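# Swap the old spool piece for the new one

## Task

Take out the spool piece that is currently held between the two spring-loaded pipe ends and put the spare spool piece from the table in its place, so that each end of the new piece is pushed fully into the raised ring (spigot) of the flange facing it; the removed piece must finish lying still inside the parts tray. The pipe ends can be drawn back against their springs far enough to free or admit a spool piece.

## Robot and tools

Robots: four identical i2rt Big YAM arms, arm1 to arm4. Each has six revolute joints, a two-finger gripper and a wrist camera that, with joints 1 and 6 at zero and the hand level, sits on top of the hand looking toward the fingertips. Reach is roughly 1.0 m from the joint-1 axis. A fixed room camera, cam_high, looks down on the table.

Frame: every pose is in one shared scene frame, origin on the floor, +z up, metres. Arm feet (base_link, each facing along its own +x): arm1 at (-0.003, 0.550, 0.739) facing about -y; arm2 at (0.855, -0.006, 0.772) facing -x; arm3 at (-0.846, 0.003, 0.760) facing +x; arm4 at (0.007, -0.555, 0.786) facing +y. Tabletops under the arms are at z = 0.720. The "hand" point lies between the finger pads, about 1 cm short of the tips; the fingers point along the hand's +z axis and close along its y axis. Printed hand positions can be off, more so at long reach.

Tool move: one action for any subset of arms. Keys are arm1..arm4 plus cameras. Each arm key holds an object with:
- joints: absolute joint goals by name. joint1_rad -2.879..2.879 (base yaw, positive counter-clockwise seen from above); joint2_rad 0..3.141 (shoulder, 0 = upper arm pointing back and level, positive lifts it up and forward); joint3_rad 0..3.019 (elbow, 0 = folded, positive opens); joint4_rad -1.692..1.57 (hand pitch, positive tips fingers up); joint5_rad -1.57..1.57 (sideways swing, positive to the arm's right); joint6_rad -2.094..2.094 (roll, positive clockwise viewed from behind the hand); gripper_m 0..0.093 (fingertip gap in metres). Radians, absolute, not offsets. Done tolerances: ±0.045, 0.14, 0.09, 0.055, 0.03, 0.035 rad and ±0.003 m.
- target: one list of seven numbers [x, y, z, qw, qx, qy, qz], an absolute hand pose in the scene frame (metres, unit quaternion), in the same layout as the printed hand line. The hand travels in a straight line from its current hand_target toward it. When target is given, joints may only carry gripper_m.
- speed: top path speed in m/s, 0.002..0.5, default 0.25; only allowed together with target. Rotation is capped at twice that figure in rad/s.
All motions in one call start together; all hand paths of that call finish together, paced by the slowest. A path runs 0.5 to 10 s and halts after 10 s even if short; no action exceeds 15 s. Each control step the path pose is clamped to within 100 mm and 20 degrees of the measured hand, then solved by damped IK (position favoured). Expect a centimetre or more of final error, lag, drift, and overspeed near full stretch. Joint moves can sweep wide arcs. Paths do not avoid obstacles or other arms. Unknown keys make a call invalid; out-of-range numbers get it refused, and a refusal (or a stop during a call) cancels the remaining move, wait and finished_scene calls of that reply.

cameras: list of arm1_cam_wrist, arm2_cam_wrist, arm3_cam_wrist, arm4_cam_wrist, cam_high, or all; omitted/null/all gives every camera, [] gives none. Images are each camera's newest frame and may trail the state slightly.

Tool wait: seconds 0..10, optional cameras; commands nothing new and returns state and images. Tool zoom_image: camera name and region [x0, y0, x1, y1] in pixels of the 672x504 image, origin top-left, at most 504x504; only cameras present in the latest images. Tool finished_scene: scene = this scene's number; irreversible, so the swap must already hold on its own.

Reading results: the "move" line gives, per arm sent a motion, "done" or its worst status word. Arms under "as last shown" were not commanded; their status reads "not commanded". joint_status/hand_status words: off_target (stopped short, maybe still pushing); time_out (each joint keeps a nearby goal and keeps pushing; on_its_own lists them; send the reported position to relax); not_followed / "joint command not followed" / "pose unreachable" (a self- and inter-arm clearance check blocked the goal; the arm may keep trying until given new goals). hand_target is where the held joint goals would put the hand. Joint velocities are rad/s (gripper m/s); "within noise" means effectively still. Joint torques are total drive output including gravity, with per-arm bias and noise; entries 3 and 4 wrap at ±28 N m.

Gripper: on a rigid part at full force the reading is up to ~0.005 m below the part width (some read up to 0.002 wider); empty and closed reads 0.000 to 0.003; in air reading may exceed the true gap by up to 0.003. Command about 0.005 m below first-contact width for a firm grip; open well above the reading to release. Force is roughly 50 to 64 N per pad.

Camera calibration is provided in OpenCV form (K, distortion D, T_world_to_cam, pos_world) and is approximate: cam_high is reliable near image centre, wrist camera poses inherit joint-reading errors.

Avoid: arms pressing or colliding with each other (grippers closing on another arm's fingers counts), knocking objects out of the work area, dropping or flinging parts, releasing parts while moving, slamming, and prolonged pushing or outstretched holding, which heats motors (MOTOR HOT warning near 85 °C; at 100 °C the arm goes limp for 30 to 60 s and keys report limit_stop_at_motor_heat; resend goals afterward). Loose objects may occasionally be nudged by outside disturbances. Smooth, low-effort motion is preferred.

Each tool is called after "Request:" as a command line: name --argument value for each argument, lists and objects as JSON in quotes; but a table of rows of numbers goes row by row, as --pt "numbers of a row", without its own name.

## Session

Request:
move

Request:
zoom_image --camera "cam_high" --region '[240, 80, 480, 400]'

Scene clock: 0.00 s.
Joint torques (N m): no reading
Motor temperatures (°C): arm1=[22 24 23 19 23 21 24] | arm2=[23 27 24 22 22 20 23] | arm3=[31 23 23 24 25 23 23] | arm4=[31 25 22 25 22 21 20]
Heat: arm1: hottest joint2_rad 24 °C; arm2: hottest joint2_rad 27 °C; arm3: hottest joint1_rad 31 °C; arm4: hottest joint1_rad 31 °C.
Joint velocities: within noise
arm1.joint_positions: joint1_rad=+0.268 joint2_rad=+0.598 joint3_rad=+1.449 joint4_rad=-1.155 joint5_rad=-0.011 joint6_rad=-0.273 gripper_m=+0.09396
arm1.joint_status: not commanded
arm1.hand: x=+0.0614 y=+0.3246 z=+1.3522 quat_wxyz=(-0.416, -0.397, -0.702, +0.420) (m; scene frame)
arm1.hand_target: x=+0.0604 y=+0.3288 z=+1.3638 quat_wxyz=(-0.424, -0.393, -0.695, +0.428) (m; scene frame)
arm1.hand_status: not commanded
arm2.joint_positions: joint1_rad=-0.433 joint2_rad=+0.491 joint3_rad=+1.413 joint4_rad=-1.214 joint5_rad=-0.268 joint6_rad=-0.359 gripper_m=+0.09396
arm2.joint_status: not commanded
arm2.hand: x=+0.6716 y=+0.0308 z=+1.3759 quat_wxyz=(-0.131, +0.799, +0.047, -0.585) (m; scene frame)
arm2.hand_target: x=+0.6755 y=+0.0290 z=+1.3856 quat_wxyz=(-0.135, +0.792, +0.049, -0.594) (m; scene frame)
arm2.hand_status: not commanded
arm3.joint_positions: joint1_rad=+0.424 joint2_rad=+0.582 joint3_rad=+1.416 joint4_rad=-1.494 joint5_rad=+0.241 joint6_rad=-0.466 gripper_m=+0.09396
arm3.joint_status: not commanded
arm3.hand: x=-0.6589 y=+0.0436 z=+1.2914 quat_wxyz=(-0.436, +0.331, -0.828, +0.123) (m; scene frame)
arm3.hand_target: x=-0.6611 y=+0.0427 z=+1.3001 quat_wxyz=(-0.445, +0.328, -0.824, +0.123) (m; scene frame)
arm3.hand_status: not commanded
arm4.joint_positions: joint1_rad=+0.236 joint2_rad=+0.642 joint3_rad=+1.394 joint4_rad=-1.403 joint5_rad=-0.240 joint6_rad=-0.232 gripper_m=+0.09396
arm4.joint_status: not commanded
arm4.hand: x=-0.0845 y=-0.3401 z=+1.3122 quat_wxyz=(-0.238, +0.783, -0.425, -0.386) (m; scene frame)
arm4.hand_target: x=-0.0840 y=-0.3423 z=+1.3215 quat_wxyz=(-0.245, +0.780, -0.422, -0.392) (m; scene frame)
arm4.hand_status: not commanded
pictures: arm1_cam_wrist, arm2_cam_wrist, arm3_cam_wrist, arm4_cam_wrist, cam_high
camera_calibration:
arm1_cam_wrist: T_world_to_cam=[[-0.904011, -0.332079, 0.269234, -0.201911], [-0.427478, 0.709688, -0.560004, 0.556507], [-0.00510667, -0.621342, -0.783523, 1.38831], [0, 0, 0, 1]] pos_world=[0.0624544, 0.40062, 1.45378]
arm2_cam_wrist: T_world_to_cam=[[0.108138, 0.965604, 0.236465, -0.427711], [0.774589, 0.0672589, -0.628879, 0.35307], [-0.623152, 0.251169, -0.740672, 1.55124], [0, 0, 0, 1]] pos_world=[0.739425, -0.000370386, 1.47213]
arm3_cam_wrist: T_world_to_cam=[[0.435106, -0.75542, 0.489922, -0.312522], [-0.796264, -0.576839, -0.182266, -0.259336], [0.420294, -0.310802, -0.852499, 1.51445], [0, 0, 0, 1]] pos_world=[-0.707034, 0.0850148, 1.39691]
arm4_cam_wrist: T_world_to_cam=[[0.862228, 0.505152, 0.0372163, 0.195071], [0.489616, -0.812375, -0.316739, 0.18615], [-0.129768, 0.291323, -0.947782, 1.45573], [0, 0, 0, 1]] pos_world=[-0.0704317, -0.371404, 1.43141]

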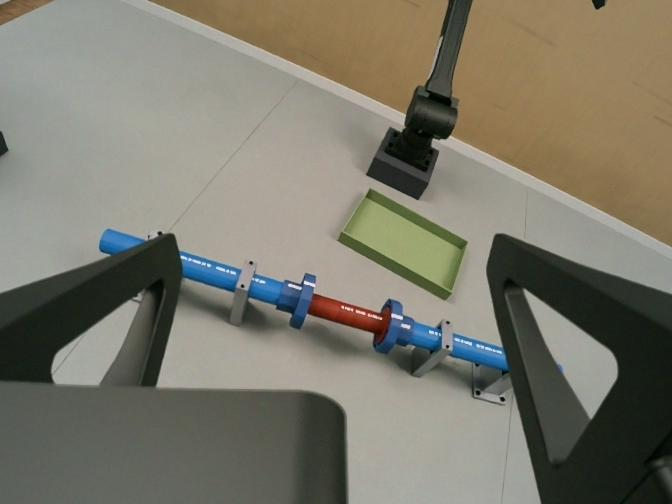

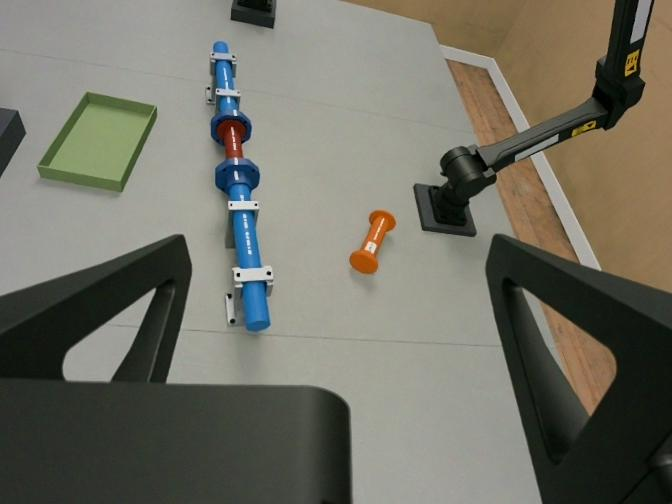

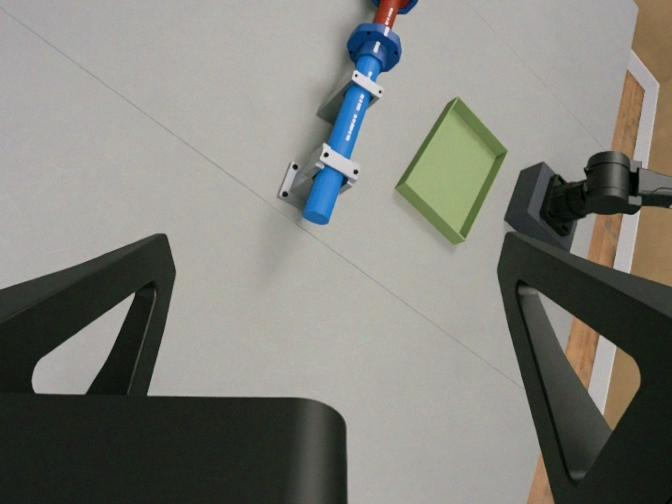

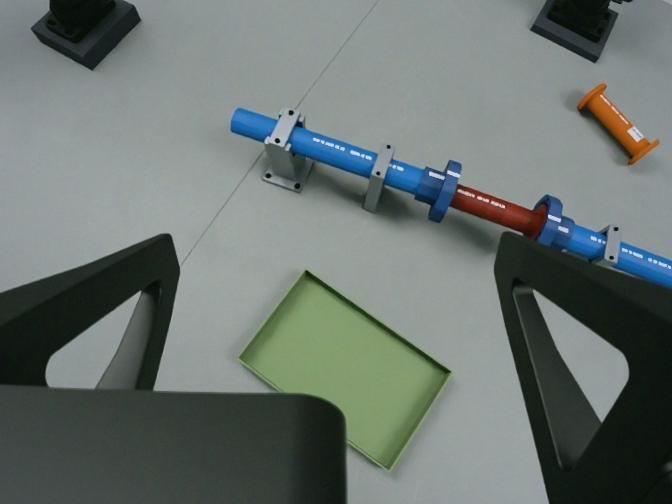

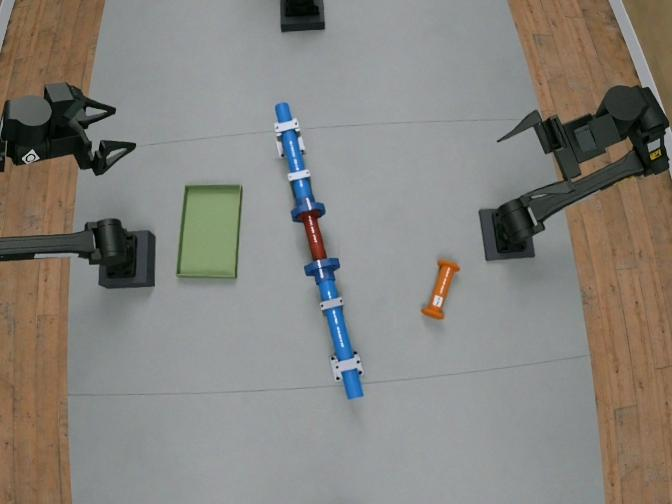

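Scaled by 1.575 from the camera's 672x504 image, which has a finer 960x720 frame.

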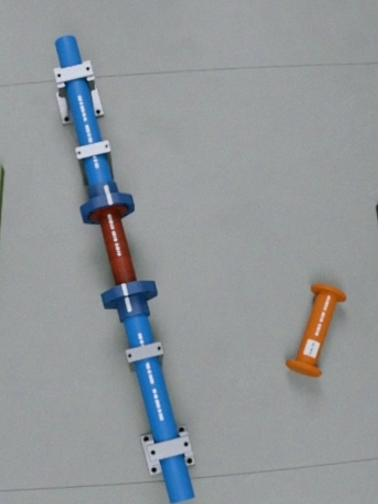

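Request:
move --arm1 '{"target":[0.149,0.323,0.87,0,0.2045,0.979,0]}' --arm2 '{"target":[0.384,0.081,0.97,0,0.9964,0.0846,0]}' --arm3 '{"target":[-0.364,-0.048,0.97,0,-0.0846,0.9964,0]}' --arm4 '{"target":[-0.003,-0.003,0.98,0,-0.0846,0.9964,0]}'

Scene clock: 6.47 s.
Joint torques (N m): arm1=[-1.26 -4.13 9.48 1.09 -0.09 -0.25] | arm2=[0.67 -12.4 10.28 0.03 0.15 0.02] | arm3=[-0.67 -13.33 13.68 0.17 -0.27 0.08] | arm4=[-0.32 -17.32 13.59 -0.06 0.07 0.05]
Motor temperatures (°C): arm1=[22 24 24 19 23 21 24] | arm2=[23 27 25 22 22 20 23] | arm3=[31 23 24 24 25 23 23] | arm4=[31 25 23 25 22 21 20]
Heat: arm1: hottest joint2_rad 24 °C; arm2: hottest joint2_rad 27 °C; arm3: hottest joint1_rad 31 °C; arm4: hottest joint1_rad 31 °C.
move: arm1 done; arm2 off_target; arm3 off_target; arm4 off_target
Joint velocities: within noise
arm1.joint_positions: joint1_rad=+0.590 joint2_rad=+1.090 joint3_rad=+0.774 joint4_rad=-1.260 joint5_rad=-0.006 joint6_rad=-0.559 gripper_m=+0.09396
arm1.joint_status: not commanded
arm1.hand: x=+0.1453 y=+0.3251 z=+0.8717 quat_wxyz=(+0.002, -0.215, -0.977, -0.003) (m; scene frame)
arm1.hand_target: x=+0.1490 y=+0.3230 z=+0.8701 quat_wxyz=(+0.000, -0.205, -0.979, +0.000) (m; scene frame)
arm1.hand_status: done (0.005 m and 1.3 deg from the pose sent, 0.490 m and 79.6 deg at the start)
arm2.joint_positions: joint1_rad=-0.190 joint2_rad=+1.589 joint3_rad=+1.392 joint4_rad=-1.395 joint5_rad=-0.002 joint6_rad=-0.343 gripper_m=+0.09396
arm2.joint_status: not commanded
arm2.hand: x=+0.3981 y=+0.0852 z=+0.9583 quat_wxyz=(+0.005, +0.997, +0.073, +0.011) (m; scene frame)
arm2.hand_target: x=+0.3846 y=+0.0808 z=+0.9700 quat_wxyz=(+0.000, +0.996, +0.085, +0.000) (m; scene frame)
arm2.hand_status: off_target (0.019 m and 1.9 deg from the pose sent, 0.500 m and 73.8 deg at the start)
arm3.joint_positions: joint1_rad=-0.081 joint2_rad=+1.600 joint3_rad=+1.430 joint4_rad=-1.432 joint5_rad=-0.001 joint6_rad=-0.288 gripper_m=+0.09396
arm3.joint_status: not commanded
arm3.hand: x=-0.3799 y=-0.0406 z=+0.9597 quat_wxyz=(+0.012, +0.096, -0.995, -0.001) (m; scene frame)
arm3.hand_target: x=-0.3648 y=-0.0479 z=+0.9701 quat_wxyz=(-0.001, +0.085, -0.996, +0.000) (m; scene frame)
arm3.hand_status: off_target (0.020 m and 1.9 deg from the pose sent, 0.446 m and 62.9 deg at the start)
arm4.joint_positions: joint1_rad=+0.037 joint2_rad=+1.769 joint3_rad=+1.630 joint4_rad=-1.446 joint5_rad=+0.000 joint6_rad=+1.402 gripper_m=+0.09396
arm4.joint_status: not commanded
arm4.hand: x=-0.0058 y=-0.0174 z=+0.9754 quat_wxyz=(+0.000, +0.096, -0.995, +0.007) (m; scene frame)
arm4.hand_target: x=-0.0028 y=-0.0036 z=+0.9801 quat_wxyz=(+0.000, +0.085, -0.996, -0.001) (m; scene frame)
arm4.hand_status: off_target (0.015 m and 1.5 deg from the pose sent, 0.480 m and 121.3 deg at the start)
pictures: arm1_cam_wrist, arm2_cam_wrist, arm3_cam_wrist, arm4_cam_wrist, cam_high
camera_calibration:
arm1_cam_wrist: T_world_to_cam=[[-0.411051, -0.911609, -0.00252124, 0.357215], [-0.731814, 0.328329, 0.597201, -0.517614], [-0.543586, 0.247325, -0.802088, 0.824563], [0, 0, 0, 1]] pos_world=[0.216257, 0.291653, 0.971392]
arm2_cam_wrist: T_world_to_cam=[[-0.111114, 0.993749, 0.0107624, -0.0507567], [0.820215, 0.0855854, 0.565616, -0.865735], [0.56116, 0.0716757, -0.824598, 0.682053], [0, 0, 0, 1]] pos_world=[0.321709, 0.075647, 1.05264]
arm3_cam_wrist: T_world_to_cam=[[0.185209, -0.982699, -0.000863505, 0.031826], [-0.786727, -0.1488, 0.599098, -0.875061], [-0.588861, -0.110279, -0.800675, 0.663378], [0, 0, 0, 1]] pos_world=[-0.303691, -0.0257776, 1.05542]
arm4_cam_wrist: T_world_to_cam=[[0.172377, -0.984619, 0.0284969, -0.0447221], [-0.805141, -0.124171, 0.579939, -0.567005], [-0.56748, -0.122912, -0.814161, 0.912622], [0, 0, 0, 1]] pos_world=[0.0690855, -0.00226748, 1.07312]

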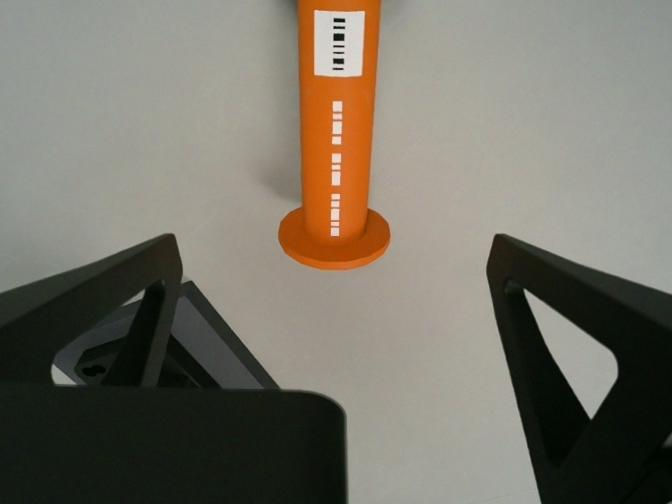

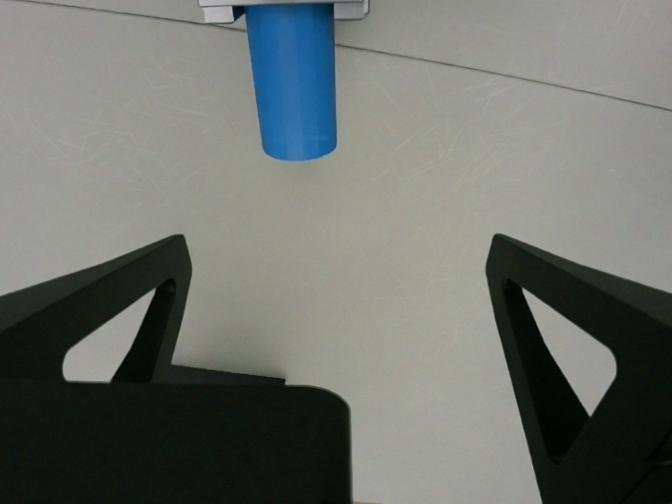

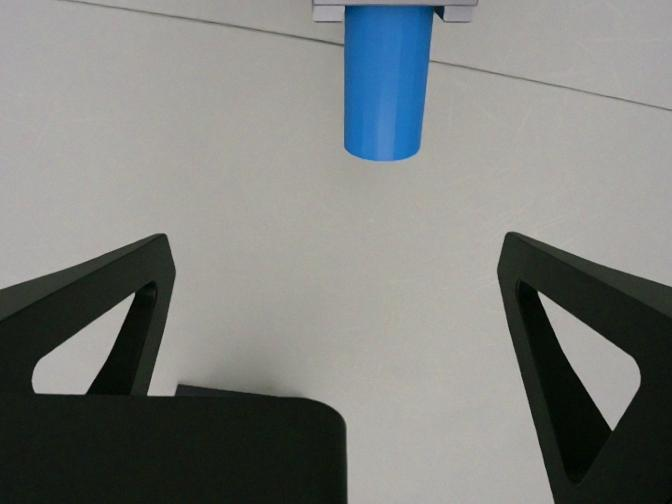

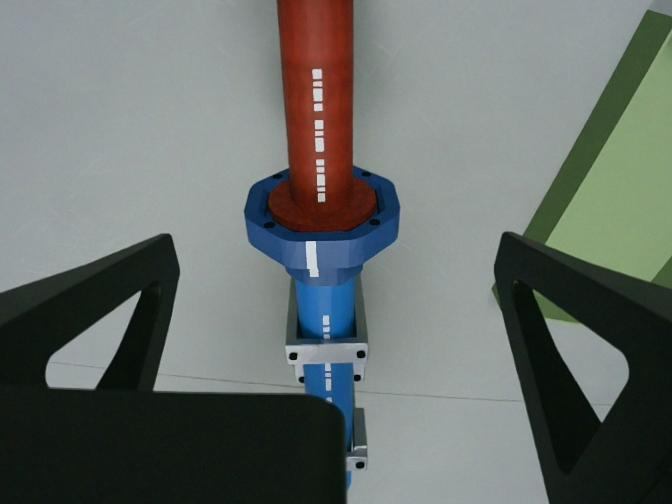

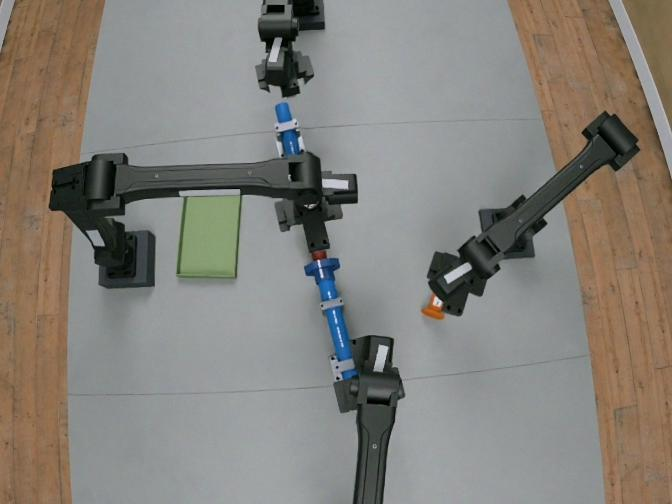

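Request:
move --arm1 '{"target":[0.142,0.325,0.747,0,0.2045,0.979,0]}' --arm2 '{"target":[0.372,0.064,0.9,0,0.9964,0.0846,0]}' --arm3 '{"target":[-0.376,-0.064,0.9,0,-0.0846,0.9964,0]}' --arm4 '{"target":[-0.003,-0.01,0.9,0,-0.0846,0.9964,0]}' --cameras '[]'

Request:
move --arm2 '{"target":[0.372,0.064,0.848,0,0.9964,0.0846,0]}' --arm3 '{"target":[-0.376,-0.064,0.842,0,-0.0846,0.9964,0]}' --arm4 '{"target":[-0.003,-0.011,0.842,0,-0.0846,0.9964,0]}'

Scene clock: 8.93 s.
Joint torques (N m): arm1=[-2.14 -4.78 7.28 1.1 -0.08 -0.18] | arm2=[0.62 -13.22 7.24 0.81 0.14 0.2] | arm3=[-0.79 -12.98 8.1 0.96 -0.26 -0.1] | arm4=[-0.21 -17.26 9.06 0.57 0.08 0.03]
Motor temperatures (°C): arm1=[22 24 24 19 23 21 24] | arm2=[23 27 25 22 22 20 23] | arm3=[31 23 24 24 25 23 23] | arm4=[31 25 23 25 22 21 20]
Heat: arm1: hottest joint2_rad 24 °C; arm2: hottest joint2_rad 27 °C; arm3: hottest joint1_rad 31 °C; arm4: hottest joint1_rad 31 °C.
move: arm1 done; arm2 done; arm3 off_target; arm4 off_target
Joint velocities: within noise
arm1.joint_positions: joint1_rad=+0.588 joint2_rad=+1.289 joint3_rad=+0.553 joint4_rad=-0.838 joint5_rad=-0.006 joint6_rad=-0.574 gripper_m=+0.09396
arm1.joint_status: not commanded
arm1.hand: x=+0.1417 y=+0.3289 z=+0.7492 quat_wxyz=(+0.002, -0.208, -0.978, -0.002) (m; scene frame)
arm1.hand_target: x=+0.1419 y=+0.3252 z=+0.7470 quat_wxyz=(+0.000, -0.204, -0.979, +0.000) (m; scene frame)
arm1.hand_status: done (0.004 m and 0.5 deg from the pose sent, 0.125 m and 1.3 deg at the start)
arm2.joint_positions: joint1_rad=-0.150 joint2_rad=+1.660 joint3_rad=+1.328 joint4_rad=-1.243 joint5_rad=-0.002 joint6_rad=-0.324 gripper_m=+0.09396
arm2.joint_status: not commanded
arm2.hand: x=+0.3778 y=+0.0693 z=+0.9024 quat_wxyz=(+0.002, +0.996, +0.084, +0.003) (m; scene frame)
arm2.hand_target: x=+0.3721 y=+0.0639 z=+0.9000 quat_wxyz=(+0.000, +0.996, +0.085, +0.000) (m; scene frame)
arm2.hand_status: done (0.008 m and 0.4 deg from the pose sent, 0.067 m and 1.9 deg at the start)
arm3.joint_positions: joint1_rad=-0.117 joint2_rad=+1.614 joint3_rad=+1.325 joint4_rad=-1.266 joint5_rad=-0.001 joint6_rad=-0.303 gripper_m=+0.09396
arm3.joint_status: not commanded
arm3.hand: x=-0.3752 y=-0.0584 z=+0.9141 quat_wxyz=(-0.011, +0.086, -0.996, +0.004) (m; scene frame)
arm3.hand_target: x=-0.3764 y=-0.0637 z=+0.9001 quat_wxyz=(+0.000, +0.085, -0.996, +0.000) (m; scene frame)
arm3.hand_status: off_target (0.015 m and 1.3 deg from the pose sent, 0.064 m and 1.9 deg at the start)
arm4.joint_positions: joint1_rad=+0.037 joint2_rad=+1.800 joint3_rad=+1.508 joint4_rad=-1.260 joint5_rad=+0.000 joint6_rad=+1.403 gripper_m=+0.09396
arm4.joint_status: not commanded
arm4.hand: x=-0.0058 y=-0.0111 z=+0.9137 quat_wxyz=(-0.002, +0.096, -0.995, -0.009) (m; scene frame)
arm4.hand_target: x=-0.0029 y=-0.0104 z=+0.9002 quat_wxyz=(+0.000, +0.085, -0.996, +0.000) (m; scene frame)
arm4.hand_status: off_target (0.014 m and 1.7 deg from the pose sent, 0.076 m and 1.6 deg at the start)
pictures: none
No camera images: "cameras" was empty.

Scene clock: 10.10 s.
Joint torques (N m): arm1=[-2.2 -4.84 7.34 0.95 -0.13 -0.22] | arm2=[0.56 -13.33 6.69 0.81 0.15 0.19] | arm3=[-0.67 -13.92 7.9 0.96 -0.27 -0.11] | arm4=[-0.26 -17.9 8.8 0.65 0.08 0.05]
Motor temperatures (°C): arm1=[22 24 24 19 23 21 24] | arm2=[23 27 25 22 22 20 23] | arm3=[31 23 24 24 25 23 23] | arm4=[31 25 23 25 22 21 20]
Heat: arm1: hottest joint2_rad 24 °C; arm2: hottest joint2_rad 27 °C; arm3: hottest joint1_rad 31 °C; arm4: hottest joint1_rad 31 °C.
move: arm2 done; arm3 off_target; arm4 off_target
Joint velocities: within noise
arm1.joint_positions: joint1_rad=+0.588 joint2_rad=+1.289 joint3_rad=+0.553 joint4_rad=-0.838 joint5_rad=-0.006 joint6_rad=-0.575 gripper_m=+0.09396
arm1.joint_status: not commanded
arm1.hand: x=+0.1417 y=+0.3288 z=+0.7492 quat_wxyz=(+0.002, -0.208, -0.978, -0.002) (m; scene frame)
arm1.hand_target: x=+0.1420 y=+0.3252 z=+0.7470 quat_wxyz=(+0.000, -0.204, -0.979, +0.000) (m; scene frame)
arm1.hand_status: not commanded
arm2.joint_positions: joint1_rad=-0.150 joint2_rad=+1.712 joint3_rad=+1.252 joint4_rad=-1.113 joint5_rad=-0.002 joint6_rad=-0.324 gripper_m=+0.09396
arm2.joint_status: not commanded
arm2.hand: x=+0.3771 y=+0.0694 z=+0.8517 quat_wxyz=(+0.002, +0.996, +0.084, +0.002) (m; scene frame)
arm2.hand_target: x=+0.3722 y=+0.0639 z=+0.8480 quat_wxyz=(+0.000, +0.996, +0.085, +0.000) (m; scene frame)
arm2.hand_status: done (0.008 m and 0.3 deg from the pose sent, 0.055 m and 0.4 deg at the start)
arm3.joint_positions: joint1_rad=-0.117 joint2_rad=+1.676 joint3_rad=+1.231 joint4_rad=-1.118 joint5_rad=-0.001 joint6_rad=-0.303 gripper_m=+0.09396
arm3.joint_status: not commanded
arm3.hand: x=-0.3748 y=-0.0587 z=+0.8528 quat_wxyz=(-0.007, +0.086, -0.996, +0.003) (m; scene frame)
arm3.hand_target: x=-0.3762 y=-0.0638 z=+0.8421 quat_wxyz=(+0.000, +0.085, -0.996, +0.000) (m; scene frame)
arm3.hand_status: off_target (0.012 m and 0.9 deg from the pose sent, 0.072 m and 1.4 deg at the start)
arm4.joint_positions: joint1_rad=+0.037 joint2_rad=+1.856 joint3_rad=+1.423 joint4_rad=-1.122 joint5_rad=+0.000 joint6_rad=+1.404 gripper_m=+0.09396
arm4.joint_status: not commanded
arm4.hand: x=-0.0057 y=-0.0115 z=+0.8543 quat_wxyz=(-0.002, +0.095, -0.995, -0.008) (m; scene frame)
arm4.hand_target: x=-0.0029 y=-0.0112 z=+0.8422 quat_wxyz=(+0.000, +0.085, -0.996, +0.000) (m; scene frame)
arm4.hand_status: off_target (0.013 m and 1.5 deg from the pose sent, 0.072 m and 1.7 deg at the start)
pictures: arm1_cam_wrist, arm2_cam_wrist, arm3_cam_wrist, arm4_cam_wrist, cam_high
camera_calibration:
arm1_cam_wrist: T_world_to_cam=[[-0.397778, -0.91748, -0.00163645, 0.358154], [-0.737198, 0.318553, 0.595871, -0.443261], [-0.546179, 0.238231, -0.803078, 0.727553], [0, 0, 0, 1]] pos_world=[0.213069, 0.296476, 0.848995]
arm2_cam_wrist: T_world_to_cam=[[-0.132087, 0.991091, 0.0170559, -0.0335295], [0.82909, 0.101033, 0.549911, -0.777918], [0.543289, 0.0867767, -0.835049, 0.621718], [0, 0, 0, 1]] pos_world=[0.302763, 0.0578753, 0.947523]
arm3_cam_wrist: T_world_to_cam=[[0.164094, -0.986393, 0.0101007, -0.00447045], [-0.812564, -0.129356, 0.568336, -0.792075], [-0.559297, -0.101468, -0.822734, 0.609161], [0, 0, 0, 1]] pos_world=[-0.302176, -0.0450592, 0.951388]
arm4_cam_wrist: T_world_to_cam=[[0.170881, -0.985292, -0.000163897, -0.010968], [-0.804943, -0.139698, 0.576673, -0.493356], [-0.568214, -0.0984103, -0.816975, 0.817534], [0, 0, 0, 1]] pos_world=[0.0692847, 0.000725969, 0.952408]

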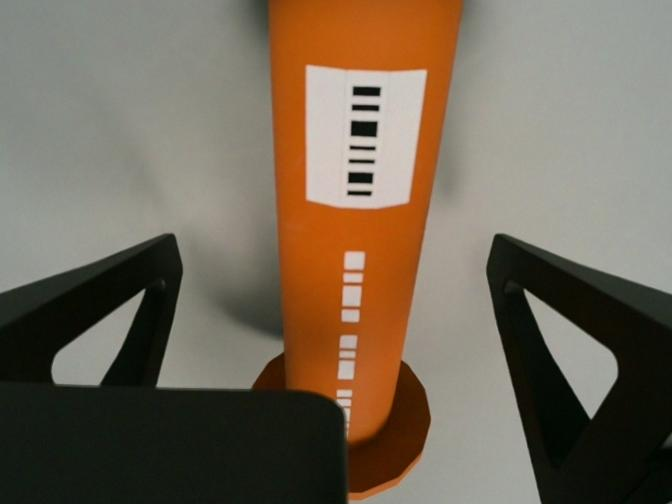

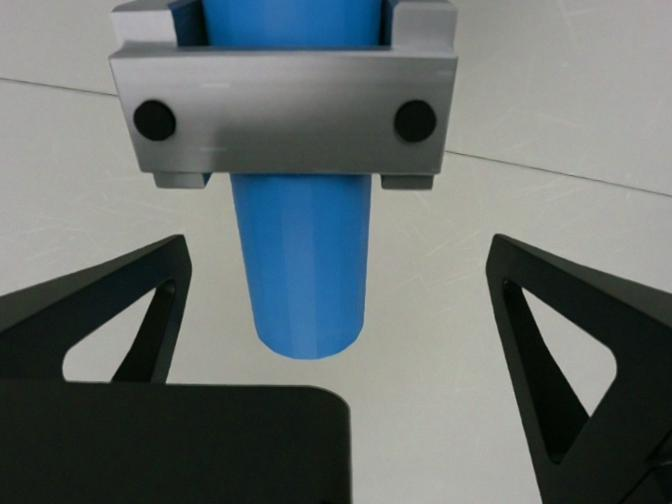

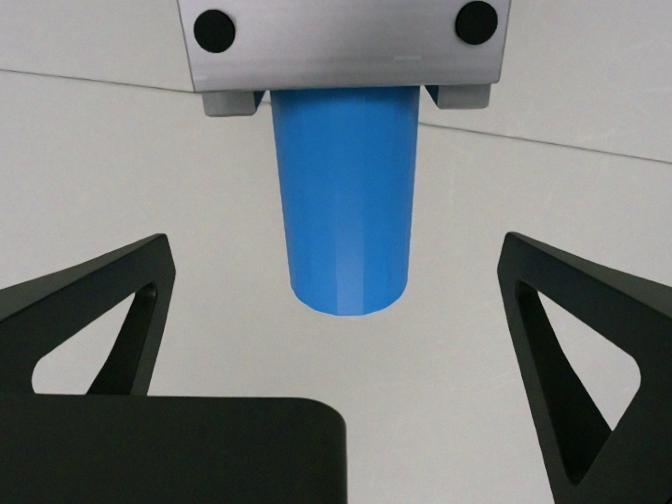

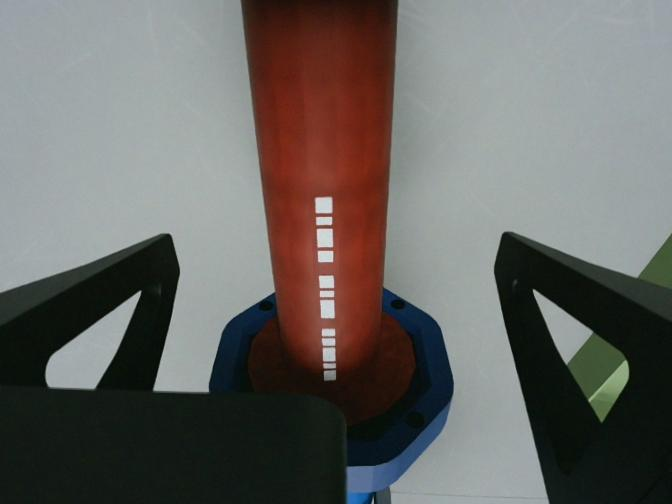

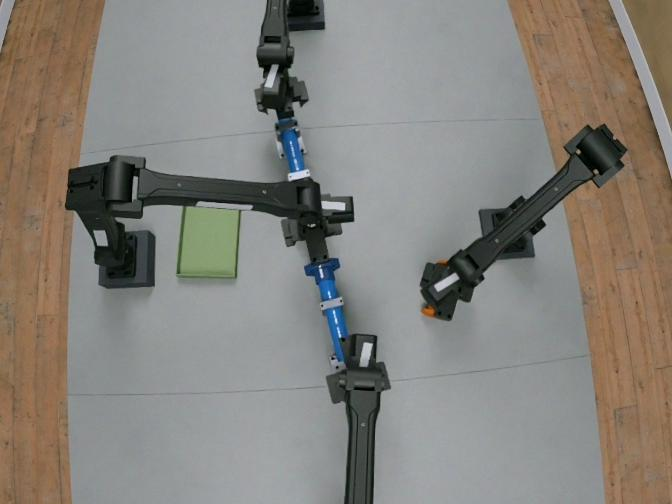

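Request:
move --arm1 '{"joints":{"gripper_m":0.02}}' --arm2 '{"target":[0.374,0.055,0.845,0,0.9964,0.0846,0]}' --arm3 '{"target":[-0.377,-0.068,0.832,0,-0.0846,0.9964,0]}' --arm4 '{"target":[-0.003,-0.008,0.832,0,-0.0846,0.9964,0]}' --cameras '[]'

Request:
move --arm2 '{"joints":{"gripper_m":0.02}}' --arm3 '{"joints":{"gripper_m":0.02}}' --arm4 '{"joints":{"gripper_m":0.02}}' --arm1 '{"target":[0.1,0.28,0.98,0,0.2045,0.979,0],"speed":0.12}'

Scene clock: 11.60 s.
Joint torques (N m): arm1=[-2.14 -5.54 7.47 0.85 -0.14 -0.16] | arm2=[0.67 -13.63 6.32 0.84 0.15 0.19] | arm3=[-0.91 -12.98 7.45 1.01 -0.27 -0.09] | arm4=[-0.44 -17.14 8.61 0.65 0.08 0.05]
Motor temperatures (°C): arm1=[22 24 24 19 23 21 24] | arm2=[23 27 25 22 22 20 23] | arm3=[31 23 24 24 25 23 23] | arm4=[31 25 23 25 22 21 20]
Heat: arm1: hottest joint2_rad 24 °C; arm2: hottest joint2_rad 27 °C; arm3: hottest joint1_rad 31 °C; arm4: hottest joint1_rad 31 °C.
move: arm1 off_target; arm2 done; arm3 off_target; arm4 off_target
Joint velocities: within noise
arm1.joint_positions: joint1_rad=+0.588 joint2_rad=+1.289 joint3_rad=+0.553 joint4_rad=-0.836 joint5_rad=-0.004 joint6_rad=-0.576 gripper_m=+0.03524
arm1.joint_status: gripper_m off_target (ended at +0.03527, target +0.02000)
arm1.hand: x=+0.1416 y=+0.3281 z=+0.7492 quat_wxyz=(+0.002, -0.207, -0.978, -0.001) (m; scene frame)
arm1.hand_target: x=+0.1419 y=+0.3251 z=+0.7471 quat_wxyz=(+0.000, -0.205, -0.979, +0.000) (m; scene frame)
arm1.hand_status: not commanded
arm2.joint_positions: joint1_rad=-0.132 joint2_rad=+1.712 joint3_rad=+1.243 joint4_rad=-1.103 joint5_rad=-0.002 joint6_rad=-0.307 gripper_m=+0.09396
arm2.joint_status: not commanded
arm2.hand: x=+0.3771 y=+0.0609 z=+0.8486 quat_wxyz=(+0.002, +0.996, +0.084, +0.001) (m; scene frame)
arm2.hand_target: x=+0.3741 y=+0.0551 z=+0.8450 quat_wxyz=(+0.000, +0.996, +0.085, +0.000) (m; scene frame)
arm2.hand_status: done (0.008 m and 0.2 deg from the pose sent, 0.016 m and 0.3 deg at the start)
arm3.joint_positions: joint1_rad=-0.124 joint2_rad=+1.677 joint3_rad=+1.221 joint4_rad=-1.092 joint5_rad=-0.001 joint6_rad=-0.311 gripper_m=+0.09396
arm3.joint_status: not commanded
arm3.hand: x=-0.3732 y=-0.0622 z=+0.8490 quat_wxyz=(-0.014, +0.086, -0.996, +0.004) (m; scene frame)
arm3.hand_target: x=-0.3775 y=-0.0678 z=+0.8324 quat_wxyz=(+0.000, +0.084, -0.996, +0.000) (m; scene frame)
arm3.hand_status: off_target (0.018 m and 1.7 deg from the pose sent, 0.023 m and 0.9 deg at the start)
arm4.joint_positions: joint1_rad=+0.037 joint2_rad=+1.864 joint3_rad=+1.423 joint4_rad=-1.103 joint5_rad=+0.000 joint6_rad=+1.404 gripper_m=+0.09396
arm4.joint_status: not commanded
arm4.hand: x=-0.0058 y=-0.0072 z=+0.8500 quat_wxyz=(-0.002, +0.095, -0.995, -0.013) (m; scene frame)
arm4.hand_target: x=-0.0029 y=-0.0085 z=+0.8324 quat_wxyz=(+0.000, +0.085, -0.996, +0.000) (m; scene frame)
arm4.hand_status: off_target (0.018 m and 2.0 deg from the pose sent, 0.023 m and 1.5 deg at the start)
pictures: none
No camera images: "cameras" was empty.

Scene clock: 14.37 s.
Joint torques (N m): arm1=[-2.14 -5.71 15.46 -0.2 -0.12 -0.2] | arm2=[0.38 -13.63 6.43 0.83 0.21 0.18] | arm3=[-0.79 -12.92 7.41 1.01 -0.23 -0.1] | arm4=[-0.38 -15.97 8.7 0.76 0.11 0.02]
Motor temperatures (°C): arm1=[22 24 25 19 23 21 24] | arm2=[23 27 26 22 21 20 23] | arm3=[31 23 24 24 25 23 23] | arm4=[31 26 24 25 22 21 20]
Heat: arm1: hottest joint3_rad 25 °C; arm2: hottest joint2_rad 27 °C; arm3: hottest joint1_rad 31 °C; arm4: hottest joint1_rad 31 °C.
move: arm1 off_target; arm2 off_target; arm3 done; arm4 done
Joint velocities: within noise
arm1.joint_positions: joint1_rad=+0.378 joint2_rad=+1.093 joint3_rad=+0.990 joint4_rad=-1.530 joint5_rad=-0.004 joint6_rad=-0.787 gripper_m=+0.03524
arm1.joint_status: not commanded
arm1.hand: x=+0.0962 y=+0.2954 z=+0.9518 quat_wxyz=(+0.018, -0.207, -0.978, -0.026) (m; scene frame)
arm1.hand_target: x=+0.0996 y=+0.2814 z=+0.9794 quat_wxyz=(+0.000, -0.204, -0.979, +0.000) (m; scene frame)
arm1.hand_status: off_target (0.032 m and 3.7 deg from the pose sent, 0.239 m and 0.4 deg at the start)
arm2.joint_positions: joint1_rad=-0.130 joint2_rad=+1.712 joint3_rad=+1.242 joint4_rad=-1.103 joint5_rad=-0.003 joint6_rad=-0.305 gripper_m=+0.03849
arm2.joint_status: gripper_m off_target (ended at +0.03852, target +0.02000)
arm2.hand: x=+0.3774 y=+0.0593 z=+0.8482 quat_wxyz=(+0.003, +0.996, +0.085, +0.002) (m; scene frame)
arm2.hand_target: x=+0.3741 y=+0.0551 z=+0.8450 quat_wxyz=(+0.000, +0.996, +0.085, +0.000) (m; scene frame)
arm2.hand_status: not commanded
arm3.joint_positions: joint1_rad=-0.125 joint2_rad=+1.677 joint3_rad=+1.221 joint4_rad=-1.092 joint5_rad=-0.002 joint6_rad=-0.312 gripper_m=+0.02016
arm3.joint_status: all done
arm3.hand: x=-0.3732 y=-0.0628 z=+0.8490 quat_wxyz=(-0.015, +0.086, -0.996, +0.004) (m; scene frame)
arm3.hand_target: x=-0.3775 y=-0.0678 z=+0.8324 quat_wxyz=(+0.000, +0.085, -0.996, +0.000) (m; scene frame)
arm3.hand_status: not commanded
arm4.joint_positions: joint1_rad=+0.037 joint2_rad=+1.853 joint3_rad=+1.422 joint4_rad=-1.107 joint5_rad=+0.000 joint6_rad=+1.404 gripper_m=+0.02015
arm4.joint_status: all done
arm4.hand: x=-0.0058 y=-0.0076 z=+0.8560 quat_wxyz=(-0.002, +0.095, -0.995, -0.017) (m; scene frame)
arm4.hand_target: x=-0.0030 y=-0.0086 z=+0.8322 quat_wxyz=(+0.000, +0.085, -0.996, +0.000) (m; scene frame)
arm4.hand_status: not commanded
pictures: arm1_cam_wrist, arm2_cam_wrist, arm3_cam_wrist, arm4_cam_wrist, cam_high
camera_calibration:
arm1_cam_wrist: T_world_to_cam=[[-0.397461, -0.916651, -0.0421287, 0.34796], [-0.723784, 0.284951, 0.628443, -0.609357], [-0.564058, 0.280273, -0.776714, 0.837633], [0, 0, 0, 1]] pos_world=[0.169731, 0.257829, 1.04821]
arm2_cam_wrist: T_world_to_cam=[[-0.133183, 0.99097, 0.0155493, -0.0216593], [0.829042, 0.102796, 0.549656, -0.77505], [0.543094, 0.0860958, -0.835246, 0.619786], [0, 0, 0, 1]] pos_world=[0.303062, 0.0477745, 0.944021]
arm3_cam_wrist: T_world_to_cam=[[0.16447, -0.986286, 0.0137853, -0.0117975], [-0.820631, -0.129065, 0.556693, -0.782207], [-0.547279, -0.102872, -0.830604, 0.617578], [0, 0, 0, 1]] pos_world=[-0.301975, -0.0490598, 0.948575]
arm4_cam_wrist: T_world_to_cam=[[0.170545, -0.985172, -0.0187236, 0.00884903], [-0.804524, -0.150194, 0.574615, -0.492269], [-0.568907, -0.0829342, -0.818209, 0.820408], [0, 0, 0, 1]] pos_world=[0.0691847, 0.00282212, 0.954297]

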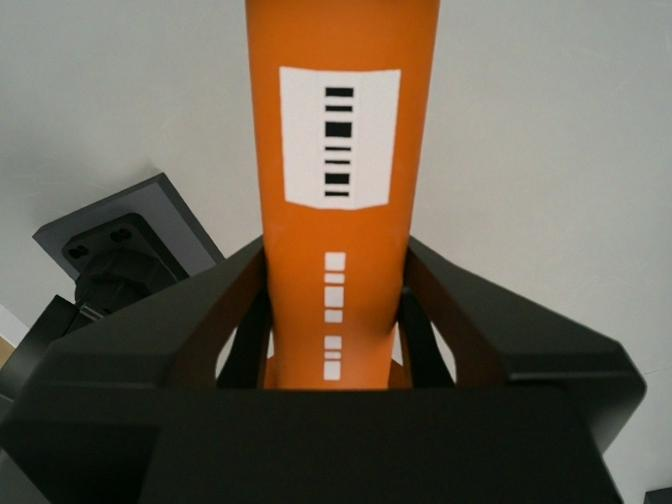

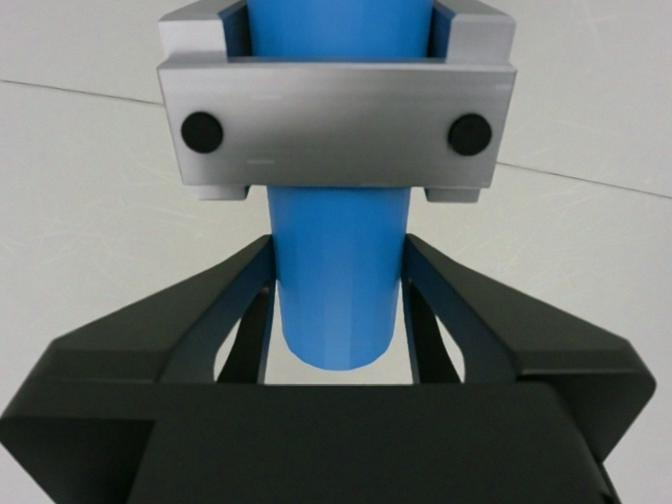

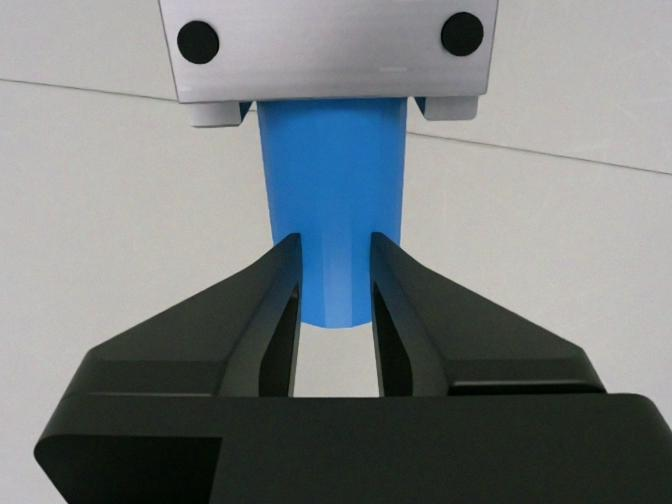

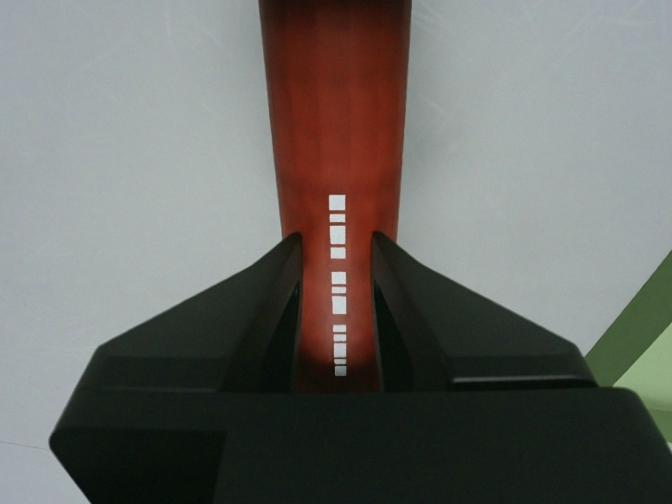

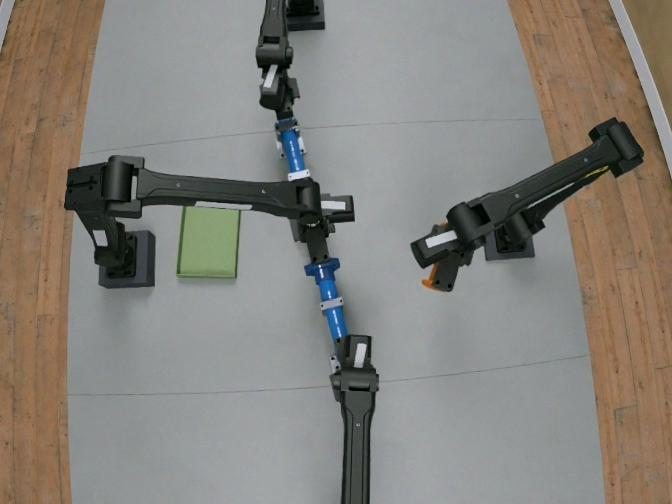

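Request:
move --arm3 '{"joints":{"gripper_m":0.08}}' --arm4 '{"joints":{"gripper_m":0.08}}' --cameras '[]'

Request:
move --arm3 '{"target":[-0.38,-0.068,0.802,0,-0.0846,0.9964,0]}' --arm4 '{"target":[-0.003,-0.009,0.802,0,-0.0846,0.9964,0]}' --cameras '[]'

Request:
move --arm3 '{"joints":{"gripper_m":0.02}}' --arm4 '{"joints":{"gripper_m":0.02}}' --cameras '["arm3_cam_wrist","arm4_cam_wrist"]'

Scene clock: 15.60 s.
Joint torques (N m): arm1=[-3.08 -6.18 15.47 -0.23 -0.18 -0.19] | arm2=[0.32 -13.51 6.41 0.87 0.21 0.17] | arm3=[-0.62 -12.92 7.45 0.92 -0.22 -0.1] | arm4=[-0.32 -17.44 8.64 0.58 0.11 0.03]
Motor temperatures (°C): arm1=[22 24 26 19 23 21 24] | arm2=[23 27 26 22 21 20 23] | arm3=[31 23 24 24 25 23 23] | arm4=[31 26 24 25 22 21 20]
Heat: arm1: hottest joint3_rad 26 °C; arm2: hottest joint2_rad 27 °C; arm3: hottest joint1_rad 31 °C; arm4: hottest joint1_rad 31 °C.
move: arm3 done; arm4 done
Joint velocities: within noise
arm1, arm2: as last shown
arm1.hand: x=+0.0962 y=+0.2955 z=+0.9518 quat_wxyz=(+0.018, -0.207, -0.978, -0.026) (m; scene frame)
arm1.hand_target: x=+0.0996 y=+0.2814 z=+0.9794 quat_wxyz=(+0.000, -0.205, -0.979, +0.000) (m; scene frame)
arm3.joint_positions: joint1_rad=-0.125 joint2_rad=+1.678 joint3_rad=+1.221 joint4_rad=-1.092 joint5_rad=-0.002 joint6_rad=-0.312 gripper_m=+0.07977
arm3.joint_status: all done
arm3.hand: x=-0.3732 y=-0.0628 z=+0.8484 quat_wxyz=(-0.014, +0.086, -0.996, +0.004) (m; scene frame)
arm3.hand_target: x=-0.3775 y=-0.0679 z=+0.8325 quat_wxyz=(+0.000, +0.085, -0.996, +0.000) (m; scene frame)
arm3.hand_status: not commanded
arm4.joint_positions: joint1_rad=+0.037 joint2_rad=+1.868 joint3_rad=+1.422 joint4_rad=-1.103 joint5_rad=+0.000 joint6_rad=+1.404 gripper_m=+0.07978
arm4.joint_status: all done
arm4.hand: x=-0.0058 y=-0.0076 z=+0.8480 quat_wxyz=(-0.002, +0.095, -0.995, -0.011) (m; scene frame)
arm4.hand_target: x=-0.0030 y=-0.0086 z=+0.8324 quat_wxyz=(+0.000, +0.085, -0.996, +0.000) (m; scene frame)
arm4.hand_status: not commanded
pictures: none
No camera images: "cameras" was empty.

Scene clock: 16.70 s.
Joint torques (N m): arm1=[-2.02 -6.59 15.19 -0.18 -0.18 -0.2] | arm2=[0.32 -13.68 6.42 0.8 0.21 0.18] | arm3=[-0.73 -13.51 7.32 0.92 -0.23 -0.1] | arm4=[-0.56 -17.79 8.21 0.61 0.09 0.04]
Motor temperatures (°C): arm1=[22 24 26 19 23 21 24] | arm2=[23 27 26 22 21 20 23] | arm3=[31 23 25 24 25 23 23] | arm4=[31 26 24 25 22 21 20]
Heat: arm1: hottest joint3_rad 26 °C; arm2: hottest joint2_rad 27 °C; arm3: hottest joint1_rad 31 °C; arm4: hottest joint1_rad 31 °C.
move: arm3 off_target; arm4 off_target
Joint velocities: within noise
arm1, arm2: as last shown
arm3.joint_positions: joint1_rad=-0.126 joint2_rad=+1.716 joint3_rad=+1.173 joint4_rad=-1.014 joint5_rad=-0.002 joint6_rad=-0.312 gripper_m=+0.07987
arm3.joint_status: not commanded
arm3.hand: x=-0.3767 y=-0.0626 z=+0.8154 quat_wxyz=(-0.010, +0.086, -0.996, +0.003) (m; scene frame)
arm3.hand_target: x=-0.3804 y=-0.0678 z=+0.8023 quat_wxyz=(+0.000, +0.085, -0.996, +0.000) (m; scene frame)
arm3.hand_status: off_target (0.015 m and 1.3 deg from the pose sent, 0.047 m and 1.7 deg at the start)
arm4.joint_positions: joint1_rad=+0.037 joint2_rad=+1.906 joint3_rad=+1.391 joint4_rad=-1.033 joint5_rad=+0.000 joint6_rad=+1.404 gripper_m=+0.07989
arm4.joint_status: not commanded
arm4.hand: x=-0.0058 y=-0.0071 z=+0.8174 quat_wxyz=(-0.002, +0.095, -0.995, -0.011) (m; scene frame)
arm4.hand_target: x=-0.0030 y=-0.0093 z=+0.8022 quat_wxyz=(+0.000, +0.085, -0.996, +0.000) (m; scene frame)
arm4.hand_status: off_target (0.016 m and 1.7 deg from the pose sent, 0.046 m and 1.8 deg at the start)
pictures: none
No camera images: "cameras" was empty.

Scene clock: 17.37 s.
Joint torques (N m): arm1=[-2.37 -6.24 15.25 -0.24 -0.18 -0.19] | arm2=[0.38 -13.68 6.43 0.81 0.22 0.18] | arm3=[-0.56 -13.51 7.35 0.91 -0.29 0] | arm4=[-0.38 -17.73 8.24 0.55 0.13 0.06]
Motor temperatures (°C): arm1=[22 24 26 19 23 21 25] | arm2=[23 27 26 22 21 20 23] | arm3=[31 23 25 24 25 23 23] | arm4=[31 26 24 25 22 21 20]
Heat: arm1: hottest joint3_rad 26 °C; arm2: hottest joint2_rad 27 °C; arm3: hottest joint1_rad 31 °C; arm4: hottest joint1_rad 31 °C.
move: arm3 off_target; arm4 off_target
Joint velocities: within noise
arm1, arm2: as last shown
arm1.joint_positions: joint1_rad=+0.378 joint2_rad=+1.093 joint3_rad=+0.990 joint4_rad=-1.530 joint5_rad=-0.004 joint6_rad=-0.788 gripper_m=+0.03524
arm1.hand_target: x=+0.0996 y=+0.2814 z=+0.9794 quat_wxyz=(+0.000, -0.204, -0.979, +0.000) (m; scene frame)
arm3.joint_positions: joint1_rad=-0.126 joint2_rad=+1.716 joint3_rad=+1.173 joint4_rad=-1.013 joint5_rad=-0.001 joint6_rad=-0.324 gripper_m=+0.03957
arm3.joint_status: gripper_m off_target (ended at +0.03960, target +0.02000)
arm3.hand: x=-0.3765 y=-0.0629 z=+0.8155 quat_wxyz=(-0.011, +0.092, -0.996, +0.004) (m; scene frame)
arm3.hand_target: x=-0.3804 y=-0.0677 z=+0.8023 quat_wxyz=(+0.000, +0.085, -0.996, +0.000) (m; scene frame)
arm3.hand_status: not commanded
arm4.joint_positions: joint1_rad=+0.037 joint2_rad=+1.906 joint3_rad=+1.391 joint4_rad=-1.032 joint5_rad=-0.001 joint6_rad=+1.401 gripper_m=+0.03421
arm4.joint_status: gripper_m off_target (ended at +0.03425, target +0.02000)
arm4.hand: x=-0.0058 y=-0.0068 z=+0.8174 quat_wxyz=(-0.001, +0.097, -0.995, -0.012) (m; scene frame)
arm4.hand_target: x=-0.0030 y=-0.0094 z=+0.8022 quat_wxyz=(+0.000, +0.085, -0.996, +0.000) (m; scene frame)
arm4.hand_status: not commanded
pictures: arm3_cam_wrist, arm4_cam_wrist
camera_calibration:
arm3_cam_wrist: T_world_to_cam=[[0.175727, -0.984354, 0.0129292, -0.0056988], [-0.814969, -0.138096, 0.562811, -0.769638], [-0.55222, -0.109438, -0.826485, 0.582282], [0, 0, 0, 1]] pos_world=[-0.304682, -0.0481698, 0.914481]
arm4_cam_wrist: T_world_to_cam=[[0.1732, -0.984853, -0.00813666, 0.00021858], [-0.804117, -0.146176, 0.576219, -0.471249], [-0.56868, -0.0932583, -0.817255, 0.788076], [0, 0, 0, 1]] pos_world=[0.0691863, 0.00482477, 0.915603]

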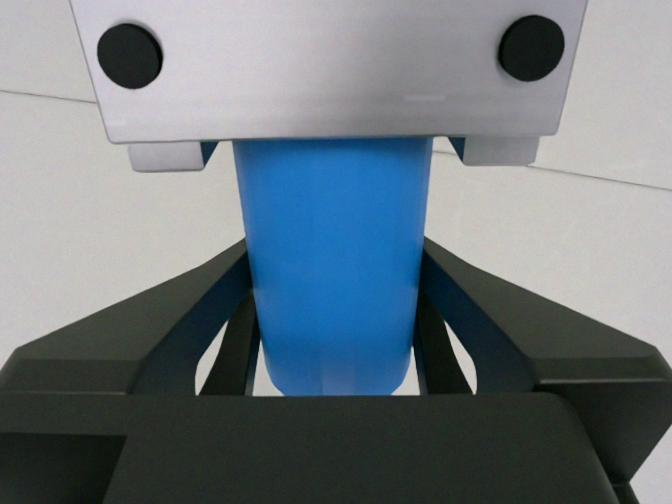

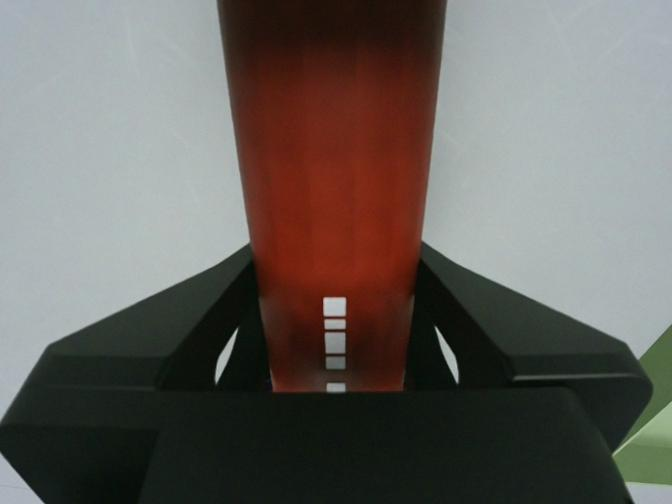

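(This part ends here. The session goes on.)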